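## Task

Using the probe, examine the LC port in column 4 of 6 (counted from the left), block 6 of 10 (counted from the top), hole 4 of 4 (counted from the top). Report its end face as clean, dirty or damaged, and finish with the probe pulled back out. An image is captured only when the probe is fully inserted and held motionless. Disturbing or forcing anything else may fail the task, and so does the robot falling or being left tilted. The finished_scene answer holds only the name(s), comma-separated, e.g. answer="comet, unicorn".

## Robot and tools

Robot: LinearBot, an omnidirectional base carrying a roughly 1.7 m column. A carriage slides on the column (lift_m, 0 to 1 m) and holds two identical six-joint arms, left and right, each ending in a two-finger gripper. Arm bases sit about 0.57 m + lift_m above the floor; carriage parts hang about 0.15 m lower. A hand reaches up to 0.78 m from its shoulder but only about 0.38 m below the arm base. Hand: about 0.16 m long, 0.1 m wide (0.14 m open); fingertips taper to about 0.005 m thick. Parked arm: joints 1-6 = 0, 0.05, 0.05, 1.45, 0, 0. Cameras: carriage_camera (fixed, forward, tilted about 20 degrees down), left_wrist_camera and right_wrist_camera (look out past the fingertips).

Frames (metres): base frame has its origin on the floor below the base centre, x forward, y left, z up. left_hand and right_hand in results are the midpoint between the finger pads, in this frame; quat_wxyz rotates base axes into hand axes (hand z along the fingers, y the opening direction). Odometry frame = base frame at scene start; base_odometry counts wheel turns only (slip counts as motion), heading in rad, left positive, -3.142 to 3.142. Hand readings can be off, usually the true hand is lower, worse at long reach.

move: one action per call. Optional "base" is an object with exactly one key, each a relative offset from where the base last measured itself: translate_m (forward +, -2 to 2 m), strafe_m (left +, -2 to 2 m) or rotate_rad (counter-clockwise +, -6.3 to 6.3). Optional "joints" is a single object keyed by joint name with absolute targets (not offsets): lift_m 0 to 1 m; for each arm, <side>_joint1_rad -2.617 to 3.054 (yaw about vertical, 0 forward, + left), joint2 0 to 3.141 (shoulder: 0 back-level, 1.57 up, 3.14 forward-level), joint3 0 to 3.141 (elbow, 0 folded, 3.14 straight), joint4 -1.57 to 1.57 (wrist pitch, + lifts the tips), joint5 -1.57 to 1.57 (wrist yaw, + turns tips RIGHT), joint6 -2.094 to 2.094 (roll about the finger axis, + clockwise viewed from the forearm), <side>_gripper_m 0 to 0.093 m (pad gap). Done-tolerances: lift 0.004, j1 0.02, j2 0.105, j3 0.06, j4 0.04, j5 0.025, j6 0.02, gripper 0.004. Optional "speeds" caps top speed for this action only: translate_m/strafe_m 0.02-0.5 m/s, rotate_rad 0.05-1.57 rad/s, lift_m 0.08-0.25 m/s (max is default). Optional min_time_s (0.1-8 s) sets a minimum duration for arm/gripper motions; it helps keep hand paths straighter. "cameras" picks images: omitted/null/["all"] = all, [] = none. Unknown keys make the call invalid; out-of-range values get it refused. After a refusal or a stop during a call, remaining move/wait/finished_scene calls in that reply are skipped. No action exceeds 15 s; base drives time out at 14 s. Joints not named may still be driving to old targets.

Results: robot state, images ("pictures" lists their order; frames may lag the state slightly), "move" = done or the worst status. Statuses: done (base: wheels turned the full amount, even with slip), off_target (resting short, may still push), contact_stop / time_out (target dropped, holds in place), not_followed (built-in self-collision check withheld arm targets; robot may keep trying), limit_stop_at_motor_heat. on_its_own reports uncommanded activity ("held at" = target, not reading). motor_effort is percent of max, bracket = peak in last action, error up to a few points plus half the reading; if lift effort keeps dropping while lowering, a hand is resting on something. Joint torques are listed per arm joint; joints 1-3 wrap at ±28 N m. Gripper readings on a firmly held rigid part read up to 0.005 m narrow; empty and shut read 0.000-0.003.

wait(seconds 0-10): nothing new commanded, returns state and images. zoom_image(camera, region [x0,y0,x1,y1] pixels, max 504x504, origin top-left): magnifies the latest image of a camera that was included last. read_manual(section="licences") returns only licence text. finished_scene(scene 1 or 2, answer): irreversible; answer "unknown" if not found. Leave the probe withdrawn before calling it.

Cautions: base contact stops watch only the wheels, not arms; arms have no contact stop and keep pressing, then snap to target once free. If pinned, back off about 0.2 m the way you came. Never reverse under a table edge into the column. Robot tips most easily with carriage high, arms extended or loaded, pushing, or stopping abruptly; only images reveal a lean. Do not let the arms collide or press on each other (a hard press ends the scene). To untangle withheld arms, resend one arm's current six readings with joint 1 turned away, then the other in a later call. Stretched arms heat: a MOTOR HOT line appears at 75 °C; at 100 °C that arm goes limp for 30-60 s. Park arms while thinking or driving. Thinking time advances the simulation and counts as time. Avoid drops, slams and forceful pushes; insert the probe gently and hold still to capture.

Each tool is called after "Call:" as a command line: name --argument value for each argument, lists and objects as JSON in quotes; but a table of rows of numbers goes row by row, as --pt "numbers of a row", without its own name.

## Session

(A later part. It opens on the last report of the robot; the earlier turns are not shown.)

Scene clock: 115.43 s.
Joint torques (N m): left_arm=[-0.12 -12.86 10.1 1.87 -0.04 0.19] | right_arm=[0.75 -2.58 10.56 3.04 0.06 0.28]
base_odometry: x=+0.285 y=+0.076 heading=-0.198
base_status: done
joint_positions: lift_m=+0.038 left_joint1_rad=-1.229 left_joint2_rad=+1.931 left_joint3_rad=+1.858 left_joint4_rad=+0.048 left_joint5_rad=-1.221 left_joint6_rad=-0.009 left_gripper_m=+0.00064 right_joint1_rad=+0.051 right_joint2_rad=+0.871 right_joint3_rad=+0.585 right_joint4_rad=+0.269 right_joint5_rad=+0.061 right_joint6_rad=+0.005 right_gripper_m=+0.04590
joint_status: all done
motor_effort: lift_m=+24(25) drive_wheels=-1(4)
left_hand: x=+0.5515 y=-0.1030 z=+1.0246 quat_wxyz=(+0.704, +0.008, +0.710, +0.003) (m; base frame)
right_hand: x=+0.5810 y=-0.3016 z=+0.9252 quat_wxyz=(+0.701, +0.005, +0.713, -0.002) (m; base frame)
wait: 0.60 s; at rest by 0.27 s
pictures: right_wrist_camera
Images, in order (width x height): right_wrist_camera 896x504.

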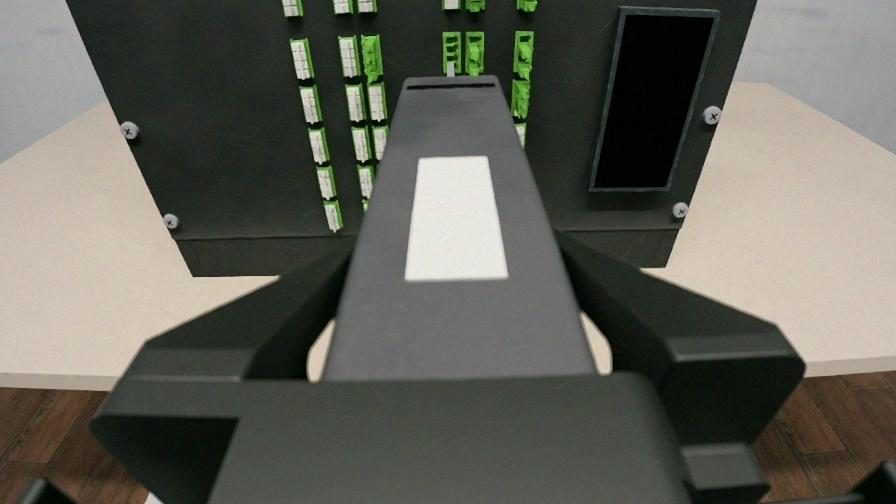

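Call:
move --base '{"translate_m":-0.004}' --joints '{"right_joint2_rad":0.882}' --speeds '{"translate_m":0.02}' --cameras '[]'

Call:
move --joints '{"right_joint2_rad":0.864}' --cameras '[]'

Call:
wait --seconds 0.6 --cameras '["right_wrist_camera"]'

Call:
zoom_image --camera "right_wrist_camera" --region '[430, 40, 470, 80]'

Scene clock: 116.43 s.
Joint torques (N m): left_arm=[-0.17 -12.59 9.81 1.94 -0.07 0.13] | right_arm=[0.8 -1.7 10.54 3.07 0.08 0.26]
move: done
base_odometry: x=+0.281 y=+0.077 heading=-0.198
base_status: done
joint_positions: lift_m=+0.038 left_joint1_rad=-1.230 left_joint2_rad=+1.931 left_joint3_rad=+1.858 left_joint4_rad=+0.048 left_joint5_rad=-1.221 left_joint6_rad=-0.009 left_gripper_m=+0.00064 right_joint1_rad=+0.051 right_joint2_rad=+0.881 right_joint3_rad=+0.585 right_joint4_rad=+0.269 right_joint5_rad=+0.061 right_joint6_rad=+0.005 right_gripper_m=+0.04590
joint_status: all done
motor_effort: lift_m=+24(24) drive_wheels=+0(6)
left_hand: x=+0.5511 y=-0.1033 z=+1.0246 quat_wxyz=(+0.704, +0.008, +0.710, +0.002) (m; base frame)
right_hand: x=+0.5828 y=-0.3015 z=+0.9220 quat_wxyz=(+0.698, +0.005, +0.716, -0.002) (m; base frame)
pictures: none
No camera images: "cameras" was empty.

Scene clock: 116.87 s.
Joint torques (N m): left_arm=[-0.34 -12.79 10.15 1.85 -0.05 0.15] | right_arm=[0.7 -3.34 10.54 3.05 0.07 0.26]
move: done
base_odometry: x=+0.281 y=+0.077 heading=-0.198
base_status: not commanded
joint_positions: lift_m=+0.038 left_joint1_rad=-1.230 left_joint2_rad=+1.931 left_joint3_rad=+1.858 left_joint4_rad=+0.048 left_joint5_rad=-1.221 left_joint6_rad=-0.009 left_gripper_m=+0.00064 right_joint1_rad=+0.051 right_joint2_rad=+0.881 right_joint3_rad=+0.585 right_joint4_rad=+0.269 right_joint5_rad=+0.061 right_joint6_rad=+0.005 right_gripper_m=+0.04590
joint_status: all done
motor_effort: lift_m=+23(24) drive_wheels=+0(0)
left_hand: x=+0.5511 y=-0.1033 z=+1.0246 quat_wxyz=(+0.704, +0.008, +0.710, +0.002) (m; base frame)
right_hand: x=+0.5828 y=-0.3015 z=+0.9220 quat_wxyz=(+0.698, +0.005, +0.716, -0.002) (m; base frame)
pictures: none
No camera images: "cameras" was empty.

Scene clock: 117.47 s.
Joint torques (N m): left_arm=[0.01 -12.96 9.8 1.85 -0.09 0.16] | right_arm=[0.7 -3.38 10.4 3.06 0.08 0.27]
base_odometry: x=+0.281 y=+0.077 heading=-0.198
base_status: not commanded
joint_positions: lift_m=+0.038 left_joint1_rad=-1.230 left_joint2_rad=+1.931 left_joint3_rad=+1.858 left_joint4_rad=+0.048 left_joint5_rad=-1.221 left_joint6_rad=-0.009 left_gripper_m=+0.00064 right_joint1_rad=+0.051 right_joint2_rad=+0.881 right_joint3_rad=+0.585 right_joint4_rad=+0.269 right_joint5_rad=+0.061 right_joint6_rad=+0.005 right_gripper_m=+0.04590
joint_status: all done
motor_effort: lift_m=+24(24) drive_wheels=+0(0)
left_hand: x=+0.5511 y=-0.1033 z=+1.0246 quat_wxyz=(+0.704, +0.008, +0.710, +0.002) (m; base frame)
right_hand: x=+0.5828 y=-0.3015 z=+0.9220 quat_wxyz=(+0.698, +0.005, +0.716, -0.002) (m; base frame)
wait: 0.60 s; at rest by 0.27 s
pictures: right_wrist_camera
Images, in order (width x height): right_wrist_camera 896x504.

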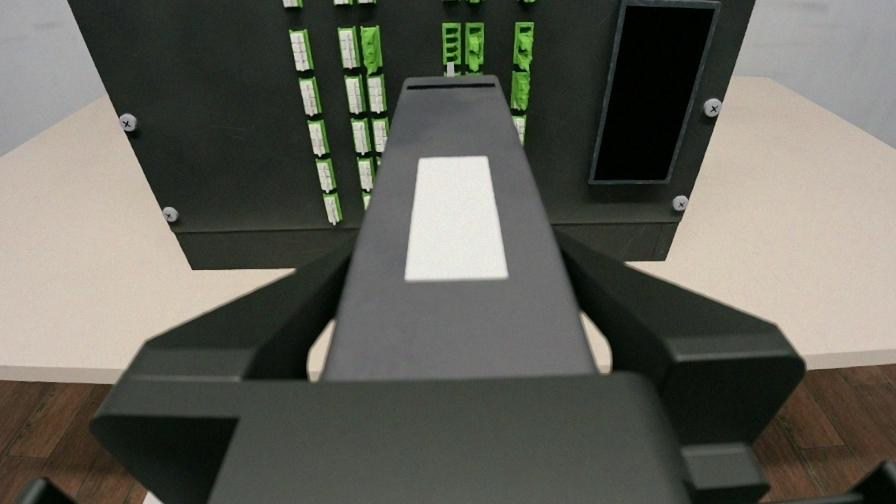

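Scaled by 12.600.

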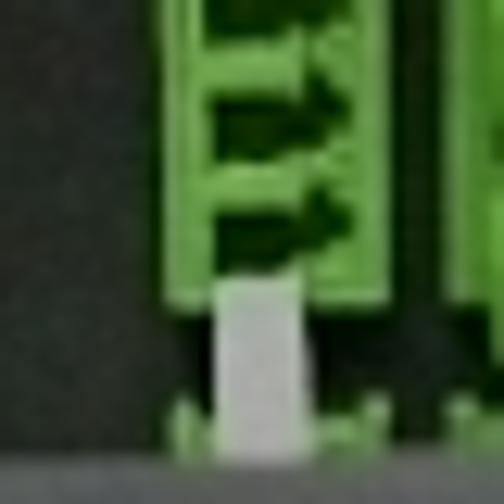

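Call:
move --joints '{"right_joint4_rad":0.359,"lift_m":0.0394}' --cameras '[]'

Call:
move --joints '{"right_joint4_rad":0.345}' --cameras '[]'

Call:
wait --seconds 0.6 --cameras '["right_wrist_camera"]'

Call:
zoom_image --camera "right_wrist_camera" --region '[430, 40, 470, 80]'

Scene clock: 122.67 s.
Joint torques (N m): left_arm=[0.13 -12.63 10.4 1.87 -0.15 0.17] | right_arm=[0.75 -3.29 10.52 3.14 0.09 0.26]
move: off_target
base_odometry: x=+0.281 y=+0.077 heading=-0.198
base_status: not commanded
joint_positions: lift_m=+0.039 left_joint1_rad=-1.230 left_joint2_rad=+1.931 left_joint3_rad=+1.858 left_joint4_rad=+0.048 left_joint5_rad=-1.221 left_joint6_rad=-0.009 left_gripper_m=+0.00064 right_joint1_rad=+0.051 right_joint2_rad=+0.881 right_joint3_rad=+0.585 right_joint4_rad=+0.277 right_joint5_rad=+0.061 right_joint6_rad=+0.006 right_gripper_m=+0.04590
joint_status: right_joint4_rad off_target (ended at +0.277, target +0.359); the others done
motor_effort: lift_m=+23(26) drive_wheels=+0(0)
left_hand: x=+0.5511 y=-0.1033 z=+1.0264 quat_wxyz=(+0.704, +0.008, +0.710, +0.002) (m; base frame)
right_hand: x=+0.5829 y=-0.3015 z=+0.9257 quat_wxyz=(+0.700, +0.005, +0.714, -0.002) (m; base frame)
pictures: none
No camera images: "cameras" was empty.

Scene clock: 123.07 s.
Joint torques (N m): left_arm=[-0.13 -12.88 10.07 1.89 -0.06 0.18] | right_arm=[0.66 -3.29 10.54 3.02 0.06 0.25]
move: off_target
base_odometry: x=+0.281 y=+0.077 heading=-0.198
base_status: not commanded
joint_positions: lift_m=+0.039 left_joint1_rad=-1.230 left_joint2_rad=+1.931 left_joint3_rad=+1.858 left_joint4_rad=+0.048 left_joint5_rad=-1.221 left_joint6_rad=-0.009 left_gripper_m=+0.00064 right_joint1_rad=+0.051 right_joint2_rad=+0.881 right_joint3_rad=+0.585 right_joint4_rad=+0.277 right_joint5_rad=+0.061 right_joint6_rad=+0.006 right_gripper_m=+0.04590
joint_status: right_joint4_rad off_target (ended at +0.277, target +0.345)
motor_effort: lift_m=+23(24) drive_wheels=+0(0)
left_hand: x=+0.5511 y=-0.1033 z=+1.0264 quat_wxyz=(+0.704, +0.008, +0.710, +0.002) (m; base frame)
right_hand: x=+0.5829 y=-0.3015 z=+0.9257 quat_wxyz=(+0.700, +0.005, +0.714, -0.002) (m; base frame)
pictures: none
No camera images: "cameras" was empty.

Scene clock: 123.67 s.
Joint torques (N m): left_arm=[0.05 -12.97 10.06 1.87 -0.1 0.14] | right_arm=[0.65 -3.33 10.62 3.01 0.08 0.28]
base_odometry: x=+0.281 y=+0.077 heading=-0.198
base_status: not commanded
joint_positions: lift_m=+0.039 left_joint1_rad=-1.230 left_joint2_rad=+1.931 left_joint3_rad=+1.858 left_joint4_rad=+0.048 left_joint5_rad=-1.221 left_joint6_rad=-0.009 left_gripper_m=+0.00064 right_joint1_rad=+0.051 right_joint2_rad=+0.881 right_joint3_rad=+0.585 right_joint4_rad=+0.277 right_joint5_rad=+0.061 right_joint6_rad=+0.006 right_gripper_m=+0.04590
joint_status: right_joint4_rad off_target (ended at +0.277, target +0.345)
motor_effort: lift_m=+24(24) drive_wheels=+0(0)
left_hand: x=+0.5511 y=-0.1033 z=+1.0264 quat_wxyz=(+0.704, +0.008, +0.710, +0.002) (m; base frame)
right_hand: x=+0.5829 y=-0.3015 z=+0.9257 quat_wxyz=(+0.700, +0.005, +0.714, -0.002) (m; base frame)
wait: 0.60 s; at rest by 0.27 s
pictures: right_wrist_camera
Images, in order (width x height): right_wrist_camera 896x504.

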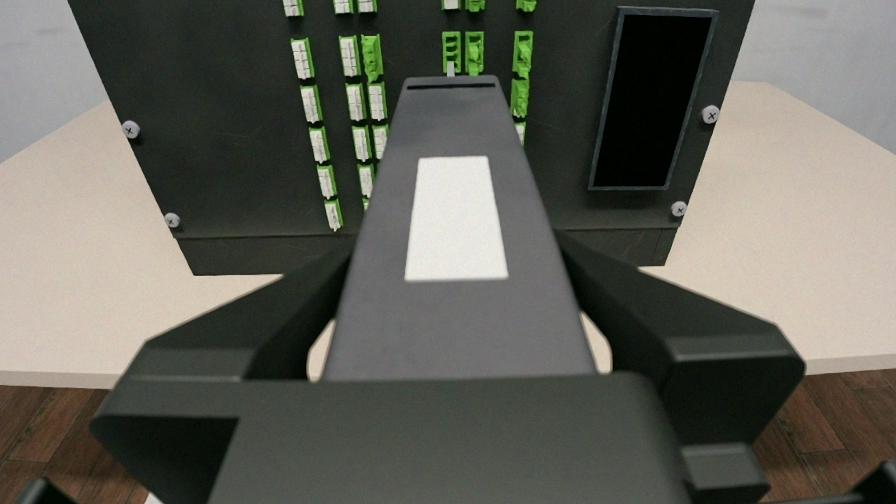

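Scaled by 12.600.

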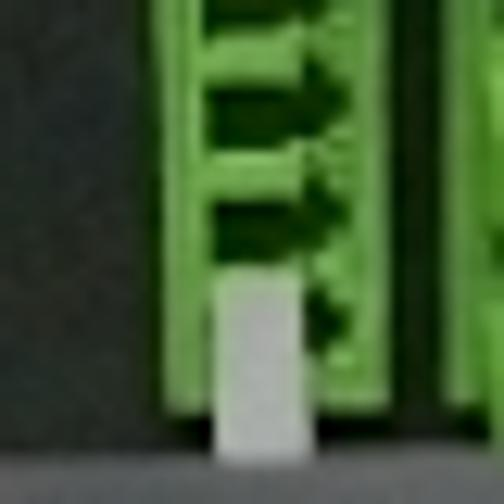

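Call:
move --joints '{"right_joint5_rad":0.048,"lift_m":0.0368}' --cameras '[]'

Call:
move --joints '{"right_joint5_rad":0.059}' --cameras '[]'

Call:
wait --seconds 0.6 --cameras '["right_wrist_camera"]'

Call:
zoom_image --camera "right_wrist_camera" --region '[430, 40, 470, 80]'

Scene clock: 124.37 s.
Joint torques (N m): left_arm=[-0.05 -12.71 10.3 1.88 -0.06 0.17] | right_arm=[0.72 -3.37 10.56 3.06 -0.07 0.27]
move: done
base_odometry: x=+0.281 y=+0.077 heading=-0.198
base_status: not commanded
joint_positions: lift_m=+0.037 left_joint1_rad=-1.230 left_joint2_rad=+1.931 left_joint3_rad=+1.858 left_joint4_rad=+0.047 left_joint5_rad=-1.221 left_joint6_rad=-0.008 left_gripper_m=+0.00064 right_joint1_rad=+0.051 right_joint2_rad=+0.881 right_joint3_rad=+0.585 right_joint4_rad=+0.273 right_joint5_rad=+0.060 right_joint6_rad=+0.006 right_gripper_m=+0.04590
joint_status: all done
motor_effort: lift_m=+24(24) drive_wheels=+0(1)
left_hand: x=+0.5511 y=-0.1034 z=+1.0234 quat_wxyz=(+0.704, +0.009, +0.710, +0.003) (m; base frame)
right_hand: x=+0.5828 y=-0.3012 z=+0.9221 quat_wxyz=(+0.699, +0.005, +0.715, -0.001) (m; base frame)
pictures: none
No camera images: "cameras" was empty.

Scene clock: 124.67 s.
Joint torques (N m): left_arm=[-0.18 -12.78 10.07 1.86 -0.05 0.14] | right_arm=[0.57 -3.28 10.66 3.04 0.06 0.26]
move: done
base_odometry: x=+0.281 y=+0.077 heading=-0.198
base_status: not commanded
joint_positions: lift_m=+0.037 left_joint1_rad=-1.230 left_joint2_rad=+1.931 left_joint3_rad=+1.858 left_joint4_rad=+0.047 left_joint5_rad=-1.221 left_joint6_rad=-0.008 left_gripper_m=+0.00064 right_joint1_rad=+0.051 right_joint2_rad=+0.881 right_joint3_rad=+0.585 right_joint4_rad=+0.273 right_joint5_rad=+0.060 right_joint6_rad=+0.006 right_gripper_m=+0.04590
joint_status: all done
motor_effort: lift_m=+24(24) drive_wheels=+0(0)
left_hand: x=+0.5511 y=-0.1034 z=+1.0234 quat_wxyz=(+0.704, +0.009, +0.710, +0.003) (m; base frame)
right_hand: x=+0.5828 y=-0.3012 z=+0.9221 quat_wxyz=(+0.699, +0.005, +0.715, -0.001) (m; base frame)
pictures: none
No camera images: "cameras" was empty.

Scene clock: 125.27 s.
Joint torques (N m): left_arm=[-0.09 -12.82 10.06 1.91 -0.03 0.13] | right_arm=[0.69 -3.3 10.45 3.05 0.07 0.26]
base_odometry: x=+0.281 y=+0.077 heading=-0.198
base_status: not commanded
joint_positions: lift_m=+0.037 left_joint1_rad=-1.230 left_joint2_rad=+1.931 left_joint3_rad=+1.858 left_joint4_rad=+0.047 left_joint5_rad=-1.221 left_joint6_rad=-0.008 left_gripper_m=+0.00064 right_joint1_rad=+0.051 right_joint2_rad=+0.881 right_joint3_rad=+0.585 right_joint4_rad=+0.273 right_joint5_rad=+0.060 right_joint6_rad=+0.006 right_gripper_m=+0.04590
joint_status: all done
motor_effort: lift_m=+24(24) drive_wheels=+0(0)
left_hand: x=+0.5511 y=-0.1034 z=+1.0234 quat_wxyz=(+0.704, +0.009, +0.710, +0.003) (m; base frame)
right_hand: x=+0.5828 y=-0.3012 z=+0.9221 quat_wxyz=(+0.699, +0.005, +0.715, -0.001) (m; base frame)
wait: 0.60 s; at rest by 0.27 s
pictures: right_wrist_camera
Images, in order (width x height): right_wrist_camera 896x504.

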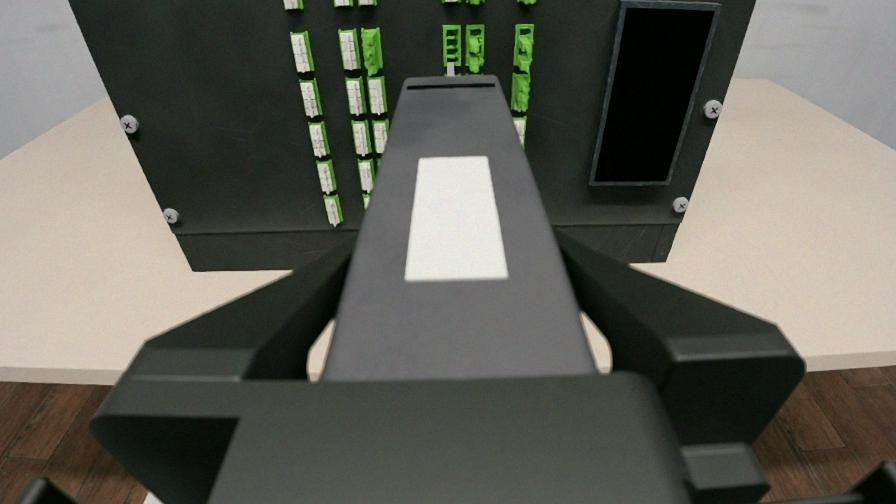

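Scaled by 12.600.

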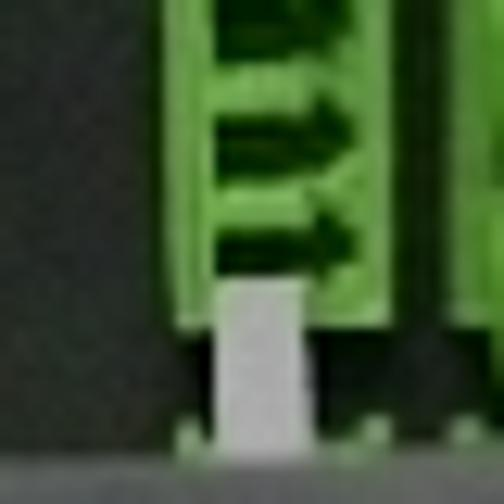

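Call:
move --joints '{"lift_m":0.0391}' --speeds '{"lift_m":0.08}' --cameras '[]'

Call:
wait --seconds 0.6 --cameras '["right_wrist_camera"]'

Call:
zoom_image --camera "right_wrist_camera" --region '[430, 40, 470, 80]'

Scene clock: 125.93 s.
Joint torques (N m): left_arm=[-0.05 -12.98 10 1.86 -0.08 0.19] | right_arm=[0.77 -3.26 10.48 3.02 0.05 0.29]
move: done
base_odometry: x=+0.281 y=+0.077 heading=-0.198
base_status: not commanded
joint_positions: lift_m=+0.039 left_joint1_rad=-1.230 left_joint2_rad=+1.931 left_joint3_rad=+1.858 left_joint4_rad=+0.048 left_joint5_rad=-1.221 left_joint6_rad=-0.008 left_gripper_m=+0.00064 right_joint1_rad=+0.051 right_joint2_rad=+0.881 right_joint3_rad=+0.585 right_joint4_rad=+0.274 right_joint5_rad=+0.060 right_joint6_rad=+0.006 right_gripper_m=+0.04590
joint_status: all done
motor_effort: lift_m=+23(27) drive_wheels=+0(1)
left_hand: x=+0.5511 y=-0.1034 z=+1.0260 quat_wxyz=(+0.704, +0.009, +0.710, +0.002) (m; base frame)
right_hand: x=+0.5829 y=-0.3012 z=+0.9247 quat_wxyz=(+0.700, +0.005, +0.715, -0.001) (m; base frame)
pictures: none
No camera images: "cameras" was empty.

Scene clock: 126.53 s.
Joint torques (N m): left_arm=[0.13 -12.68 10.14 1.84 -0.09 0.11] | right_arm=[0.73 -3.29 10.55 3.03 0.06 0.27]
base_odometry: x=+0.281 y=+0.077 heading=-0.198
base_status: not commanded
joint_positions: lift_m=+0.039 left_joint1_rad=-1.230 left_joint2_rad=+1.931 left_joint3_rad=+1.858 left_joint4_rad=+0.048 left_joint5_rad=-1.221 left_joint6_rad=-0.008 left_gripper_m=+0.00064 right_joint1_rad=+0.051 right_joint2_rad=+0.881 right_joint3_rad=+0.585 right_joint4_rad=+0.274 right_joint5_rad=+0.060 right_joint6_rad=+0.006 right_gripper_m=+0.04590
joint_status: all done
motor_effort: lift_m=+23(27) drive_wheels=+0(1)
left_hand: x=+0.5511 y=-0.1034 z=+1.0260 quat_wxyz=(+0.704, +0.009, +0.710, +0.002) (m; base frame)
right_hand: x=+0.5829 y=-0.3012 z=+0.9247 quat_wxyz=(+0.700, +0.005, +0.715, -0.001) (m; base frame)
wait: 0.60 s; at rest by 0.27 s
pictures: right_wrist_camera
Images, in order (width x height): right_wrist_camera 896x504.

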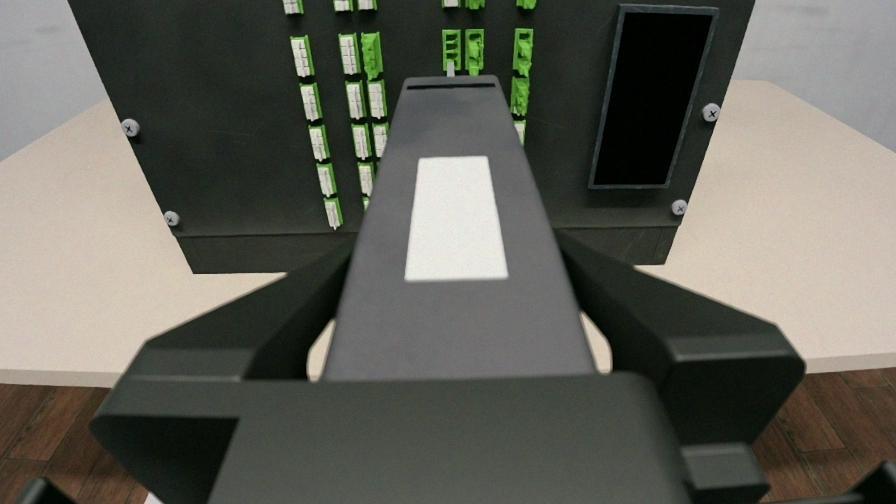

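Scaled by 12.600.

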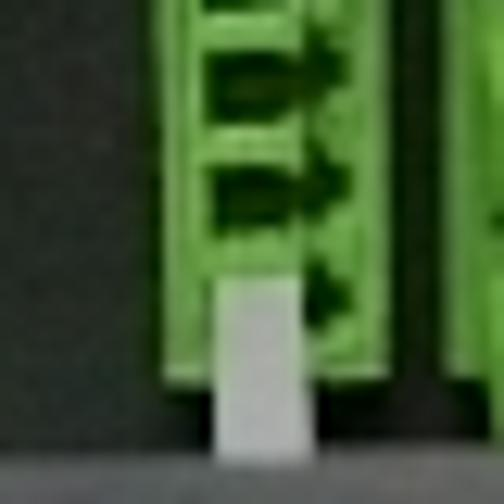

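Call:
move --joints '{"lift_m":0.0386,"right_joint5_rad":0.0465}' --speeds '{"lift_m":0.08}' --cameras '[]'

Call:
move --joints '{"right_joint5_rad":0.058}' --base '{"translate_m":0.001}' --speeds '{"translate_m":0.02}' --cameras '[]'

Call:
wait --seconds 0.6 --cameras '["right_wrist_camera"]'

Call:
zoom_image --camera "right_wrist_camera" --region '[430, 40, 470, 80]'

Scene clock: 127.13 s.
Joint torques (N m): left_arm=[-0.08 -13 10.26 1.81 -0.11 0.14] | right_arm=[0.75 -3.33 10.58 3.03 -0.04 0.27]
move: done
base_odometry: x=+0.281 y=+0.077 heading=-0.198
base_status: not commanded
joint_positions: lift_m=+0.039 left_joint1_rad=-1.230 left_joint2_rad=+1.931 left_joint3_rad=+1.858 left_joint4_rad=+0.048 left_joint5_rad=-1.221 left_joint6_rad=-0.008 left_gripper_m=+0.00064 right_joint1_rad=+0.051 right_joint2_rad=+0.881 right_joint3_rad=+0.585 right_joint4_rad=+0.274 right_joint5_rad=+0.058 right_joint6_rad=+0.006 right_gripper_m=+0.04590
joint_status: all done
motor_effort: lift_m=+24(24) drive_wheels=+0(0)
left_hand: x=+0.5511 y=-0.1034 z=+1.0254 quat_wxyz=(+0.704, +0.009, +0.710, +0.002) (m; base frame)
right_hand: x=+0.5828 y=-0.3010 z=+0.9241 quat_wxyz=(+0.699, +0.004, +0.715, -0.001) (m; base frame)
pictures: none
No camera images: "cameras" was empty.

Scene clock: 127.60 s.
Joint torques (N m): left_arm=[0.01 -12.63 10.21 1.9 -0.08 0.12] | right_arm=[0.66 -3.32 10.5 3.02 0.07 0.28]
move: done
base_odometry: x=+0.282 y=+0.077 heading=-0.198
base_status: done
joint_positions: lift_m=+0.039 left_joint1_rad=-1.230 left_joint2_rad=+1.931 left_joint3_rad=+1.858 left_joint4_rad=+0.048 left_joint5_rad=-1.221 left_joint6_rad=-0.008 left_gripper_m=+0.00064 right_joint1_rad=+0.051 right_joint2_rad=+0.881 right_joint3_rad=+0.585 right_joint4_rad=+0.273 right_joint5_rad=+0.058 right_joint6_rad=+0.006 right_gripper_m=+0.04590
joint_status: all done
motor_effort: lift_m=+23(24) drive_wheels=-1(5)
left_hand: x=+0.5511 y=-0.1034 z=+1.0254 quat_wxyz=(+0.704, +0.009, +0.710, +0.002) (m; base frame)
right_hand: x=+0.5828 y=-0.3010 z=+0.9238 quat_wxyz=(+0.699, +0.004, +0.715, -0.001) (m; base frame)
pictures: none
No camera images: "cameras" was empty.

Scene clock: 128.20 s.
Joint torques (N m): left_arm=[-0.06 -13.04 10.04 1.84 -0.11 0.18] | right_arm=[0.72 -3.33 10.55 3.03 0.09 0.27]
base_odometry: x=+0.282 y=+0.077 heading=-0.198
base_status: done
joint_positions: lift_m=+0.039 left_joint1_rad=-1.230 left_joint2_rad=+1.931 left_joint3_rad=+1.858 left_joint4_rad=+0.048 left_joint5_rad=-1.221 left_joint6_rad=-0.008 left_gripper_m=+0.00064 right_joint1_rad=+0.051 right_joint2_rad=+0.881 right_joint3_rad=+0.585 right_joint4_rad=+0.273 right_joint5_rad=+0.058 right_joint6_rad=+0.006 right_gripper_m=+0.04590
joint_status: all done
motor_effort: lift_m=+24(24) drive_wheels=+0(5)
left_hand: x=+0.5511 y=-0.1034 z=+1.0254 quat_wxyz=(+0.704, +0.009, +0.710, +0.002) (m; base frame)
right_hand: x=+0.5828 y=-0.3010 z=+0.9238 quat_wxyz=(+0.699, +0.004, +0.715, -0.001) (m; base frame)
wait: 0.60 s; at rest by 0.27 s
pictures: right_wrist_camera
Images, in order (width x height): right_wrist_camera 896x504.

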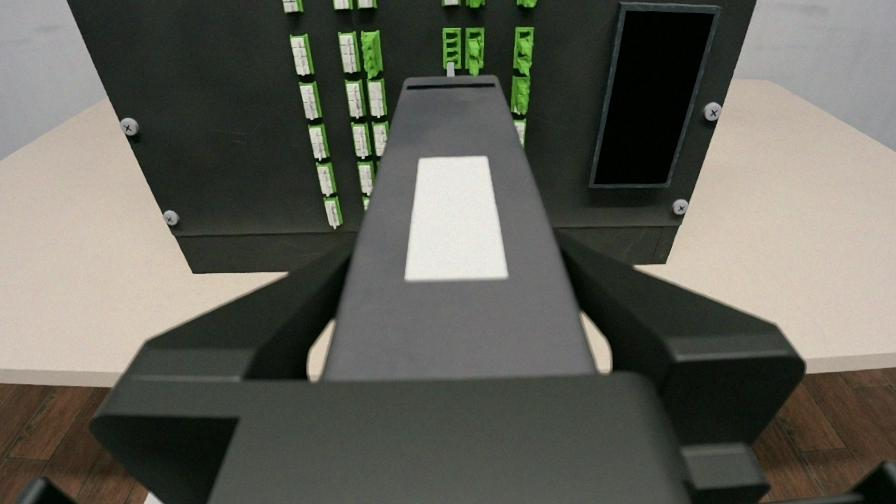

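Scaled by 12.600.

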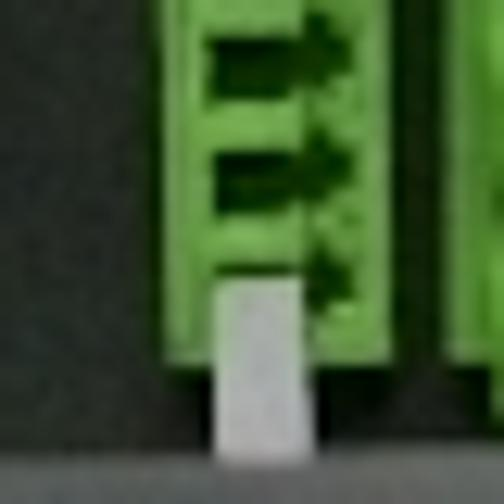

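Call:
move --joints '{"lift_m":0.0393,"right_joint5_rad":0.045}' --speeds '{"lift_m":0.08}' --cameras '[]'

Call:
move --joints '{"right_joint5_rad":0.056}' --cameras '[]'

Call:
wait --seconds 0.6 --cameras '["right_wrist_camera"]'

Call:
zoom_image --camera "right_wrist_camera" --region '[430, 40, 470, 80]'

Scene clock: 128.83 s.
Joint torques (N m): left_arm=[-0.2 -12.83 10.11 1.9 -0.09 0.18] | right_arm=[0.66 -3.32 10.56 3.05 -0.05 0.26]
move: done
base_odometry: x=+0.282 y=+0.077 heading=-0.198
base_status: not commanded
joint_positions: lift_m=+0.039 left_joint1_rad=-1.230 left_joint2_rad=+1.931 left_joint3_rad=+1.858 left_joint4_rad=+0.048 left_joint5_rad=-1.221 left_joint6_rad=-0.008 left_gripper_m=+0.00064 right_joint1_rad=+0.051 right_joint2_rad=+0.881 right_joint3_rad=+0.585 right_joint4_rad=+0.273 right_joint5_rad=+0.057 right_joint6_rad=+0.006 right_gripper_m=+0.04590
joint_status: all done
motor_effort: lift_m=+24(25) drive_wheels=+0(0)
left_hand: x=+0.5511 y=-0.1034 z=+1.0261 quat_wxyz=(+0.704, +0.009, +0.710, +0.002) (m; base frame)
right_hand: x=+0.5828 y=-0.3007 z=+0.9245 quat_wxyz=(+0.699, +0.004, +0.715, +0.000) (m; base frame)
pictures: none
No camera images: "cameras" was empty.

Scene clock: 129.13 s.
Joint torques (N m): left_arm=[-0.17 -12.98 10.35 1.85 -0.11 0.16] | right_arm=[0.68 -3.41 10.51 3.06 0.07 0.26]
move: done
base_odometry: x=+0.282 y=+0.077 heading=-0.198
base_status: not commanded
joint_positions: lift_m=+0.039 left_joint1_rad=-1.230 left_joint2_rad=+1.931 left_joint3_rad=+1.858 left_joint4_rad=+0.048 left_joint5_rad=-1.221 left_joint6_rad=-0.008 left_gripper_m=+0.00064 right_joint1_rad=+0.051 right_joint2_rad=+0.881 right_joint3_rad=+0.585 right_joint4_rad=+0.273 right_joint5_rad=+0.057 right_joint6_rad=+0.006 right_gripper_m=+0.04590
joint_status: all done
motor_effort: lift_m=+23(24) drive_wheels=+0(0)
left_hand: x=+0.5511 y=-0.1034 z=+1.0261 quat_wxyz=(+0.704, +0.009, +0.710, +0.002) (m; base frame)
right_hand: x=+0.5828 y=-0.3007 z=+0.9245 quat_wxyz=(+0.699, +0.004, +0.715, +0.000) (m; base frame)
pictures: none
No camera images: "cameras" was empty.

Scene clock: 129.73 s.
Joint torques (N m): left_arm=[-0.1 -12.72 10.32 1.86 -0.08 0.1] | right_arm=[0.69 -3.33 10.56 3.04 0.1 0.28]
base_odometry: x=+0.282 y=+0.077 heading=-0.198
base_status: not commanded
joint_positions: lift_m=+0.039 left_joint1_rad=-1.230 left_joint2_rad=+1.931 left_joint3_rad=+1.858 left_joint4_rad=+0.048 left_joint5_rad=-1.221 left_joint6_rad=-0.008 left_gripper_m=+0.00064 right_joint1_rad=+0.051 right_joint2_rad=+0.881 right_joint3_rad=+0.585 right_joint4_rad=+0.273 right_joint5_rad=+0.057 right_joint6_rad=+0.006 right_gripper_m=+0.04590
joint_status: all done
motor_effort: lift_m=+23(24) drive_wheels=+0(0)
left_hand: x=+0.5511 y=-0.1034 z=+1.0261 quat_wxyz=(+0.704, +0.009, +0.710, +0.002) (m; base frame)
right_hand: x=+0.5828 y=-0.3007 z=+0.9245 quat_wxyz=(+0.699, +0.004, +0.715, +0.000) (m; base frame)
wait: 0.60 s; at rest by 0.27 s
pictures: right_wrist_camera
Images, in order (width x height): right_wrist_camera 896x504.

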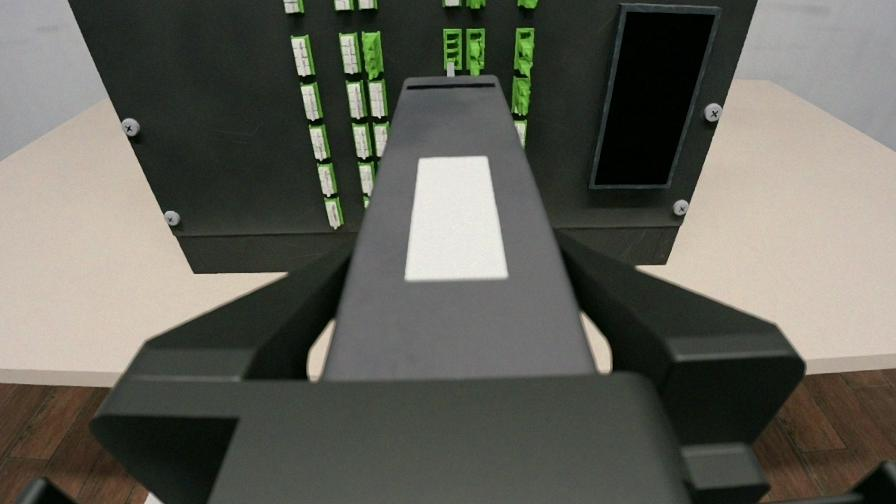

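Scaled by 12.600.

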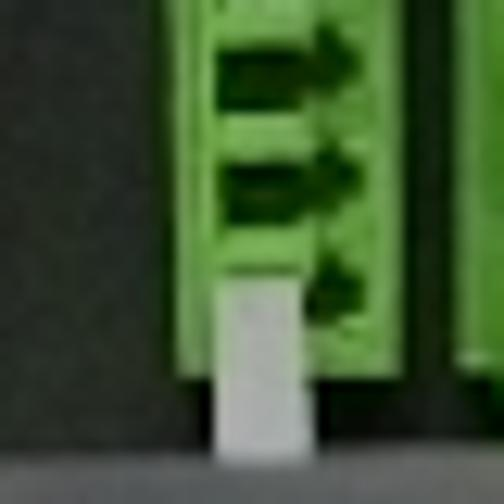

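Call:
move --base '{"translate_m":0.0015}' --speeds '{"translate_m":0.02}' --cameras '[]'

Call:
wait --seconds 0.6 --cameras '["right_wrist_camera"]'

Call:
zoom_image --camera "right_wrist_camera" --region '[430, 40, 470, 80]'

Scene clock: 130.50 s.
Joint torques (N m): left_arm=[0.25 -13.09 9.99 1.91 -0.04 0.19] | right_arm=[0.66 -3.07 10.54 3.05 0.07 0.27]
move: done
base_odometry: x=+0.283 y=+0.076 heading=-0.198
base_status: done
joint_positions: lift_m=+0.039 left_joint1_rad=-1.230 left_joint2_rad=+1.931 left_joint3_rad=+1.858 left_joint4_rad=+0.048 left_joint5_rad=-1.221 left_joint6_rad=-0.008 left_gripper_m=+0.00064 right_joint1_rad=+0.051 right_joint2_rad=+0.879 right_joint3_rad=+0.585 right_joint4_rad=+0.272 right_joint5_rad=+0.057 right_joint6_rad=+0.006 right_gripper_m=+0.04590
joint_status: not commanded
motor_effort: lift_m=+23(24) drive_wheels=-1(5)
left_hand: x=+0.5511 y=-0.1034 z=+1.0261 quat_wxyz=(+0.704, +0.009, +0.710, +0.002) (m; base frame)
right_hand: x=+0.5824 y=-0.3007 z=+0.9250 quat_wxyz=(+0.699, +0.004, +0.715, +0.000) (m; base frame)
pictures: none
No camera images: "cameras" was empty.

Scene clock: 131.10 s.
Joint torques (N m): left_arm=[-0.08 -12.94 10.09 1.87 -0.14 0.11] | right_arm=[0.77 -2.93 10.55 3.07 0.07 0.26]
base_odometry: x=+0.283 y=+0.076 heading=-0.198
base_status: done
joint_positions: lift_m=+0.039 left_joint1_rad=-1.230 left_joint2_rad=+1.931 left_joint3_rad=+1.858 left_joint4_rad=+0.048 left_joint5_rad=-1.221 left_joint6_rad=-0.008 left_gripper_m=+0.00064 right_joint1_rad=+0.051 right_joint2_rad=+0.879 right_joint3_rad=+0.585 right_joint4_rad=+0.272 right_joint5_rad=+0.057 right_joint6_rad=+0.006 right_gripper_m=+0.04590
joint_status: not commanded
motor_effort: lift_m=+24(24) drive_wheels=-1(5)
left_hand: x=+0.5511 y=-0.1034 z=+1.0261 quat_wxyz=(+0.704, +0.009, +0.710, +0.002) (m; base frame)
right_hand: x=+0.5824 y=-0.3007 z=+0.9250 quat_wxyz=(+0.699, +0.004, +0.715, +0.000) (m; base frame)
wait: 0.60 s; at rest by 0.27 s
pictures: right_wrist_camera
Images, in order (width x height): right_wrist_camera 896x504.

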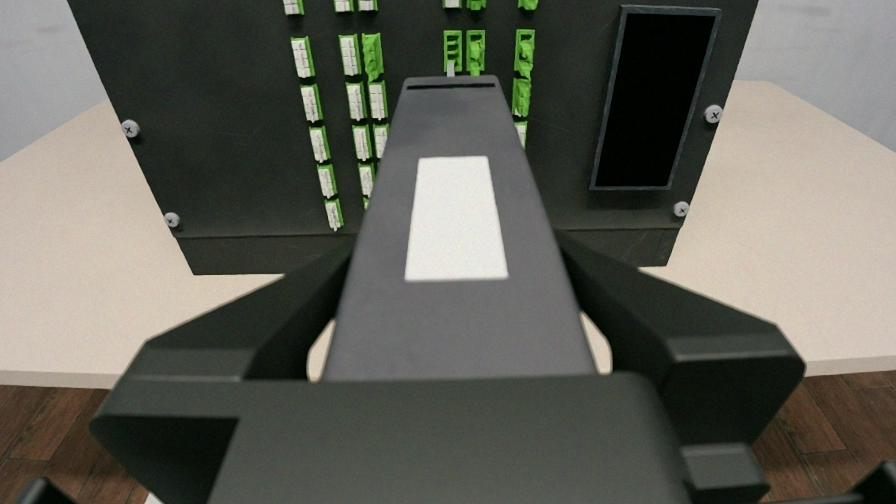

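Scaled by 12.600.

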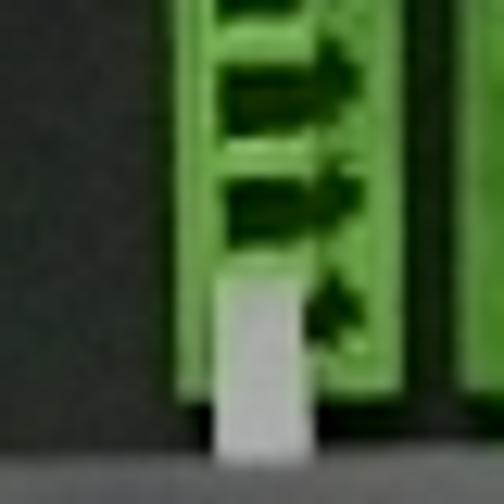

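Call:
move --base '{"translate_m":-0.002}' --joints '{"lift_m":0.0386}' --speeds '{"translate_m":0.02,"lift_m":0.08}' --cameras '[]'

Call:
wait --seconds 0.6 --cameras '["right_wrist_camera"]'

Call:
zoom_image --camera "right_wrist_camera" --region '[430, 40, 470, 80]'

Scene clock: 132.03 s.
Joint torques (N m): left_arm=[0.16 -12.94 10.28 1.88 -0.09 0.14] | right_arm=[0.68 -2.96 10.41 3.05 0.07 0.28]
move: done
base_odometry: x=+0.281 y=+0.077 heading=-0.198
base_status: done
joint_positions: lift_m=+0.039 left_joint1_rad=-1.232 left_joint2_rad=+1.931 left_joint3_rad=+1.858 left_joint4_rad=+0.048 left_joint5_rad=-1.221 left_joint6_rad=-0.008 left_gripper_m=+0.00064 right_joint1_rad=+0.051 right_joint2_rad=+0.879 right_joint3_rad=+0.585 right_joint4_rad=+0.272 right_joint5_rad=+0.057 right_joint6_rad=+0.006 right_gripper_m=+0.04590
joint_status: all done
motor_effort: lift_m=+24(24) drive_wheels=-1(6)
left_hand: x=+0.5503 y=-0.1040 z=+1.0254 quat_wxyz=(+0.704, +0.009, +0.710, +0.002) (m; base frame)
right_hand: x=+0.5824 y=-0.3007 z=+0.9244 quat_wxyz=(+0.700, +0.004, +0.715, +0.000) (m; base frame)
pictures: none
No camera images: "cameras" was empty.

Scene clock: 132.63 s.
Joint torques (N m): left_arm=[0.12 -12.9 10.26 1.89 -0.11 0.16] | right_arm=[0.7 -3.06 10.52 3.06 0.06 0.25]
base_odometry: x=+0.281 y=+0.077 heading=-0.198
base_status: done
joint_positions: lift_m=+0.039 left_joint1_rad=-1.232 left_joint2_rad=+1.931 left_joint3_rad=+1.858 left_joint4_rad=+0.048 left_joint5_rad=-1.221 left_joint6_rad=-0.008 left_gripper_m=+0.00064 right_joint1_rad=+0.051 right_joint2_rad=+0.879 right_joint3_rad=+0.585 right_joint4_rad=+0.272 right_joint5_rad=+0.057 right_joint6_rad=+0.006 right_gripper_m=+0.04590
joint_status: all done
motor_effort: lift_m=+23(24) drive_wheels=+0(6)
left_hand: x=+0.5503 y=-0.1040 z=+1.0254 quat_wxyz=(+0.704, +0.009, +0.710, +0.002) (m; base frame)
right_hand: x=+0.5824 y=-0.3007 z=+0.9244 quat_wxyz=(+0.700, +0.004, +0.715, +0.000) (m; base frame)
wait: 0.60 s; at rest by 0.27 s
pictures: right_wrist_camera
Images, in order (width x height): right_wrist_camera 896x504.

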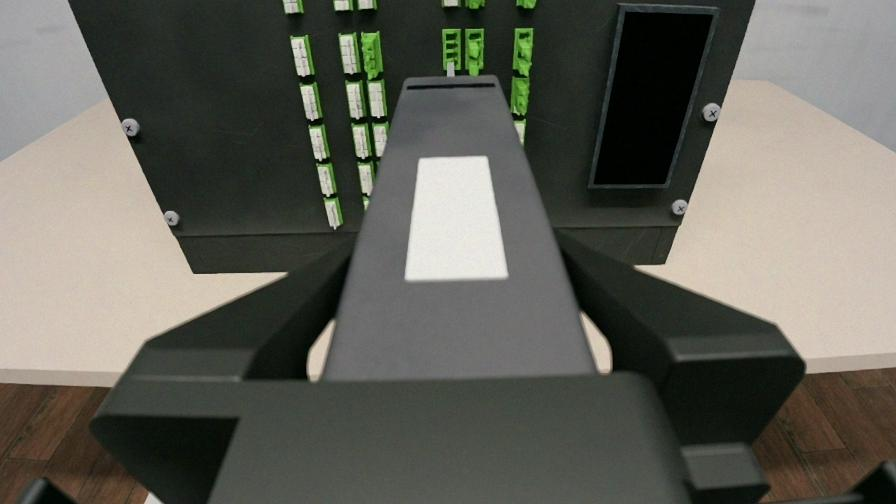

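Scaled by 12.600.

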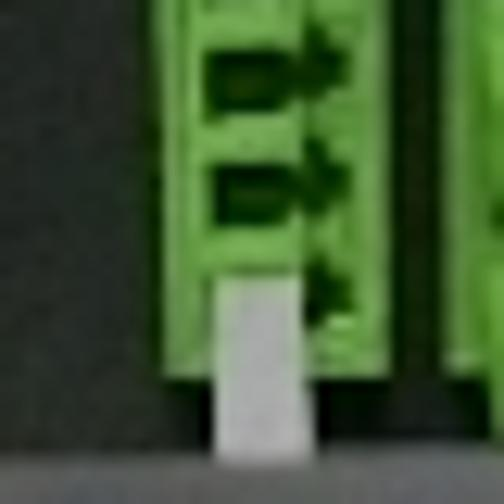

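Call:
move --base '{"translate_m":0.002}' --joints '{"lift_m":0.0382}' --speeds '{"translate_m":0.02,"lift_m":0.08}' --cameras '[]'

Call:
wait --seconds 0.6 --cameras '["right_wrist_camera"]'

Call:
zoom_image --camera "right_wrist_camera" --region '[430, 40, 470, 80]'

Scene clock: 133.60 s.
Joint torques (N m): left_arm=[-0.1 -12.96 10.15 1.87 -0.11 0.13] | right_arm=[0.58 -3.19 10.66 3.1 0.07 0.27]
move: done
base_odometry: x=+0.283 y=+0.076 heading=-0.198
base_status: done
joint_positions: lift_m=+0.038 left_joint1_rad=-1.230 left_joint2_rad=+1.931 left_joint3_rad=+1.858 left_joint4_rad=+0.048 left_joint5_rad=-1.221 left_joint6_rad=-0.008 left_gripper_m=+0.00064 right_joint1_rad=+0.051 right_joint2_rad=+0.879 right_joint3_rad=+0.585 right_joint4_rad=+0.272 right_joint5_rad=+0.057 right_joint6_rad=+0.006 right_gripper_m=+0.04590
joint_status: all done
motor_effort: lift_m=+23(24) drive_wheels=+0(5)
left_hand: x=+0.5511 y=-0.1034 z=+1.0251 quat_wxyz=(+0.704, +0.009, +0.710, +0.002) (m; base frame)
right_hand: x=+0.5824 y=-0.3007 z=+0.9241 quat_wxyz=(+0.700, +0.004, +0.714, +0.000) (m; base frame)
pictures: none
No camera images: "cameras" was empty.

Scene clock: 134.20 s.
Joint torques (N m): left_arm=[-0.05 -12.79 10.13 1.86 -0.05 0.17] | right_arm=[0.75 -3.07 10.63 3.04 0.05 0.24]
base_odometry: x=+0.283 y=+0.076 heading=-0.198
base_status: done
joint_positions: lift_m=+0.038 left_joint1_rad=-1.230 left_joint2_rad=+1.931 left_joint3_rad=+1.858 left_joint4_rad=+0.048 left_joint5_rad=-1.221 left_joint6_rad=-0.008 left_gripper_m=+0.00064 right_joint1_rad=+0.051 right_joint2_rad=+0.879 right_joint3_rad=+0.585 right_joint4_rad=+0.272 right_joint5_rad=+0.057 right_joint6_rad=+0.006 right_gripper_m=+0.04590
joint_status: all done
motor_effort: lift_m=+23(24) drive_wheels=+0(5)
left_hand: x=+0.5511 y=-0.1034 z=+1.0251 quat_wxyz=(+0.704, +0.009, +0.710, +0.002) (m; base frame)
right_hand: x=+0.5824 y=-0.3007 z=+0.9241 quat_wxyz=(+0.700, +0.004, +0.714, +0.000) (m; base frame)
wait: 0.60 s; at rest by 0.27 s
pictures: right_wrist_camera
Images, in order (width x height): right_wrist_camera 896x504.

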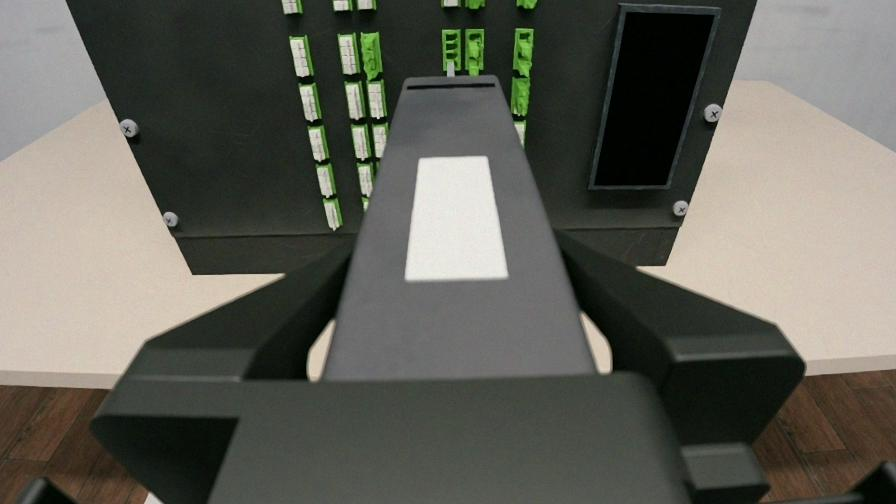

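Scaled by 12.600.

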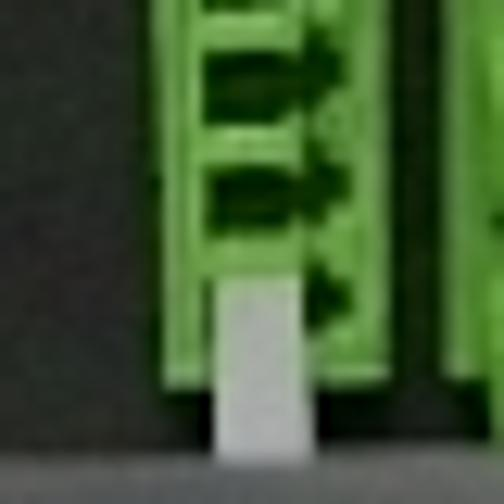

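Call:
move --joints '{"right_joint5_rad":0.0425,"lift_m":0.038}' --speeds '{"lift_m":0.08}' --cameras '[]'

Call:
move --joints '{"right_joint5_rad":0.054}' --cameras '[]'

Call:
wait --seconds 0.6 --cameras '["right_wrist_camera"]'

Call:
zoom_image --camera "right_wrist_camera" --region '[430, 40, 470, 80]'

Scene clock: 134.70 s.
Joint torques (N m): left_arm=[-0.16 -12.83 10.15 1.86 -0.11 0.16] | right_arm=[0.61 -3.08 10.51 3.05 -0.06 0.25]
move: done
base_odometry: x=+0.283 y=+0.076 heading=-0.198
base_status: not commanded
joint_positions: lift_m=+0.038 left_joint1_rad=-1.230 left_joint2_rad=+1.931 left_joint3_rad=+1.858 left_joint4_rad=+0.048 left_joint5_rad=-1.221 left_joint6_rad=-0.008 left_gripper_m=+0.00064 right_joint1_rad=+0.051 right_joint2_rad=+0.879 right_joint3_rad=+0.585 right_joint4_rad=+0.272 right_joint5_rad=+0.055 right_joint6_rad=+0.006 right_gripper_m=+0.04590
joint_status: all done
motor_effort: lift_m=+23(23) drive_wheels=+0(0)
left_hand: x=+0.5511 y=-0.1034 z=+1.0249 quat_wxyz=(+0.704, +0.009, +0.710, +0.002) (m; base frame)
right_hand: x=+0.5824 y=-0.3004 z=+0.9239 quat_wxyz=(+0.700, +0.003, +0.714, +0.000) (m; base frame)
pictures: none
No camera images: "cameras" was empty.

Scene clock: 135.00 s.
Joint torques (N m): left_arm=[-0.43 -12.82 9.98 1.87 -0.11 0.21] | right_arm=[0.68 -3.03 10.61 3.05 0.08 0.26]
move: done
base_odometry: x=+0.283 y=+0.076 heading=-0.198
base_status: not commanded
joint_positions: lift_m=+0.038 left_joint1_rad=-1.230 left_joint2_rad=+1.931 left_joint3_rad=+1.858 left_joint4_rad=+0.048 left_joint5_rad=-1.221 left_joint6_rad=-0.008 left_gripper_m=+0.00064 right_joint1_rad=+0.051 right_joint2_rad=+0.879 right_joint3_rad=+0.585 right_joint4_rad=+0.272 right_joint5_rad=+0.055 right_joint6_rad=+0.006 right_gripper_m=+0.04590
joint_status: all done
motor_effort: lift_m=+23(23) drive_wheels=+0(0)
left_hand: x=+0.5511 y=-0.1034 z=+1.0249 quat_wxyz=(+0.704, +0.009, +0.710, +0.002) (m; base frame)
right_hand: x=+0.5824 y=-0.3004 z=+0.9239 quat_wxyz=(+0.700, +0.003, +0.714, +0.000) (m; base frame)
pictures: none
No camera images: "cameras" was empty.

Scene clock: 135.60 s.
Joint torques (N m): left_arm=[-0.17 -12.68 9.85 1.87 -0.09 0.15] | right_arm=[0.65 -3.11 10.59 3.05 0.05 0.26]
base_odometry: x=+0.283 y=+0.076 heading=-0.198
base_status: not commanded
joint_positions: lift_m=+0.038 left_joint1_rad=-1.230 left_joint2_rad=+1.931 left_joint3_rad=+1.858 left_joint4_rad=+0.048 left_joint5_rad=-1.221 left_joint6_rad=-0.008 left_gripper_m=+0.00064 right_joint1_rad=+0.051 right_joint2_rad=+0.879 right_joint3_rad=+0.585 right_joint4_rad=+0.272 right_joint5_rad=+0.055 right_joint6_rad=+0.006 right_gripper_m=+0.04590
joint_status: all done
motor_effort: lift_m=+23(23) drive_wheels=+0(0)
left_hand: x=+0.5511 y=-0.1034 z=+1.0249 quat_wxyz=(+0.704, +0.009, +0.710, +0.002) (m; base frame)
right_hand: x=+0.5824 y=-0.3004 z=+0.9239 quat_wxyz=(+0.700, +0.003, +0.714, +0.000) (m; base frame)
wait: 0.60 s; at rest by 0.27 s
pictures: right_wrist_camera
Images, in order (width x height): right_wrist_camera 896x504.

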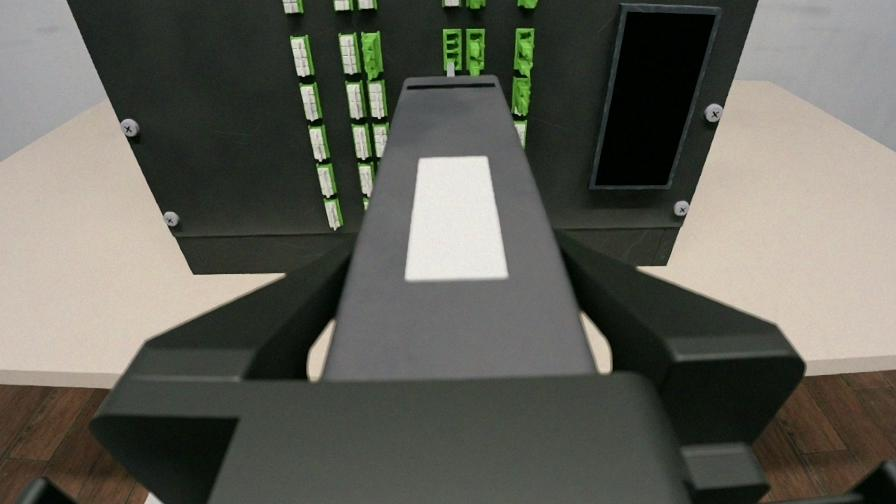

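Scaled by 12.600.

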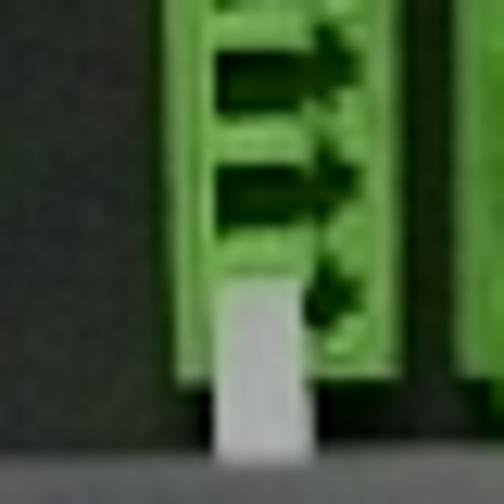

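Good alignment. Advance.

Call:
move --base '{"translate_m":0.0015}' --joints '{"lift_m":0.0378}' --speeds '{"translate_m":0.02,"lift_m":0.08}' --cameras '[]'

Call:
wait --seconds 0.6 --cameras '["right_wrist_camera"]'

Call:
zoom_image --camera "right_wrist_camera" --region '[430, 40, 470, 80]'

Scene clock: 136.47 s.
Joint torques (N m): left_arm=[-0.16 -12.93 10.04 1.82 -0.09 0.12] | right_arm=[0.73 -3.06 10.44 3.08 0.1 0.26]
move: done
base_odometry: x=+0.285 y=+0.076 heading=-0.198
base_status: done
joint_positions: lift_m=+0.038 left_joint1_rad=-1.229 left_joint2_rad=+1.931 left_joint3_rad=+1.858 left_joint4_rad=+0.048 left_joint5_rad=-1.221 left_joint6_rad=-0.008 left_gripper_m=+0.00064 right_joint1_rad=+0.051 right_joint2_rad=+0.879 right_joint3_rad=+0.585 right_joint4_rad=+0.273 right_joint5_rad=+0.055 right_joint6_rad=+0.006 right_gripper_m=+0.04590
joint_status: all done
motor_effort: lift_m=+23(23) drive_wheels=-1(4)
left_hand: x=+0.5516 y=-0.1031 z=+1.0247 quat_wxyz=(+0.704, +0.008, +0.710, +0.003) (m; base frame)
right_hand: x=+0.5824 y=-0.3004 z=+0.9238 quat_wxyz=(+0.700, +0.003, +0.714, +0.000) (m; base frame)
pictures: none
No camera images: "cameras" was empty.

Scene clock: 137.07 s.
Joint torques (N m): left_arm=[-0.14 -12.85 10.14 1.86 -0.07 0.15] | right_arm=[0.7 -3.12 10.59 3.06 0.06 0.26]
base_odometry: x=+0.285 y=+0.076 heading=-0.198
base_status: done
joint_positions: lift_m=+0.038 left_joint1_rad=-1.229 left_joint2_rad=+1.931 left_joint3_rad=+1.858 left_joint4_rad=+0.048 left_joint5_rad=-1.221 left_joint6_rad=-0.008 left_gripper_m=+0.00064 right_joint1_rad=+0.051 right_joint2_rad=+0.879 right_joint3_rad=+0.585 right_joint4_rad=+0.273 right_joint5_rad=+0.055 right_joint6_rad=+0.006 right_gripper_m=+0.04590
joint_status: all done
motor_effort: lift_m=+23(23) drive_wheels=+0(4)
left_hand: x=+0.5516 y=-0.1031 z=+1.0247 quat_wxyz=(+0.704, +0.008, +0.710, +0.003) (m; base frame)
right_hand: x=+0.5824 y=-0.3004 z=+0.9238 quat_wxyz=(+0.700, +0.003, +0.714, +0.000) (m; base frame)
wait: 0.60 s; at rest by 0.27 s
pictures: right_wrist_camera
Images, in order (width x height): right_wrist_camera 896x504.

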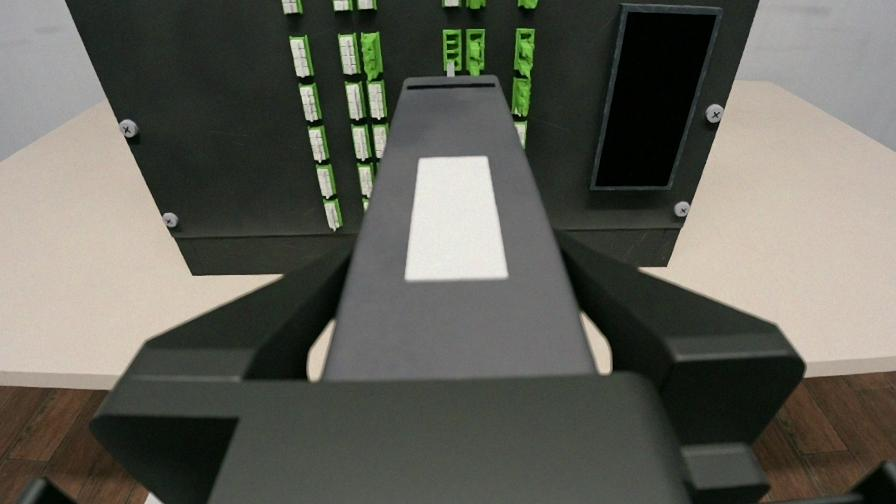

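Scaled by 12.600.

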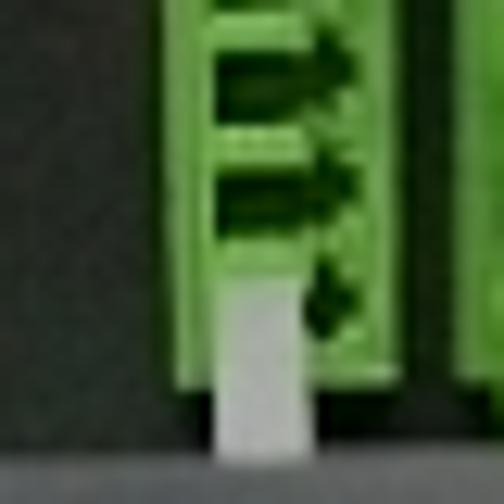

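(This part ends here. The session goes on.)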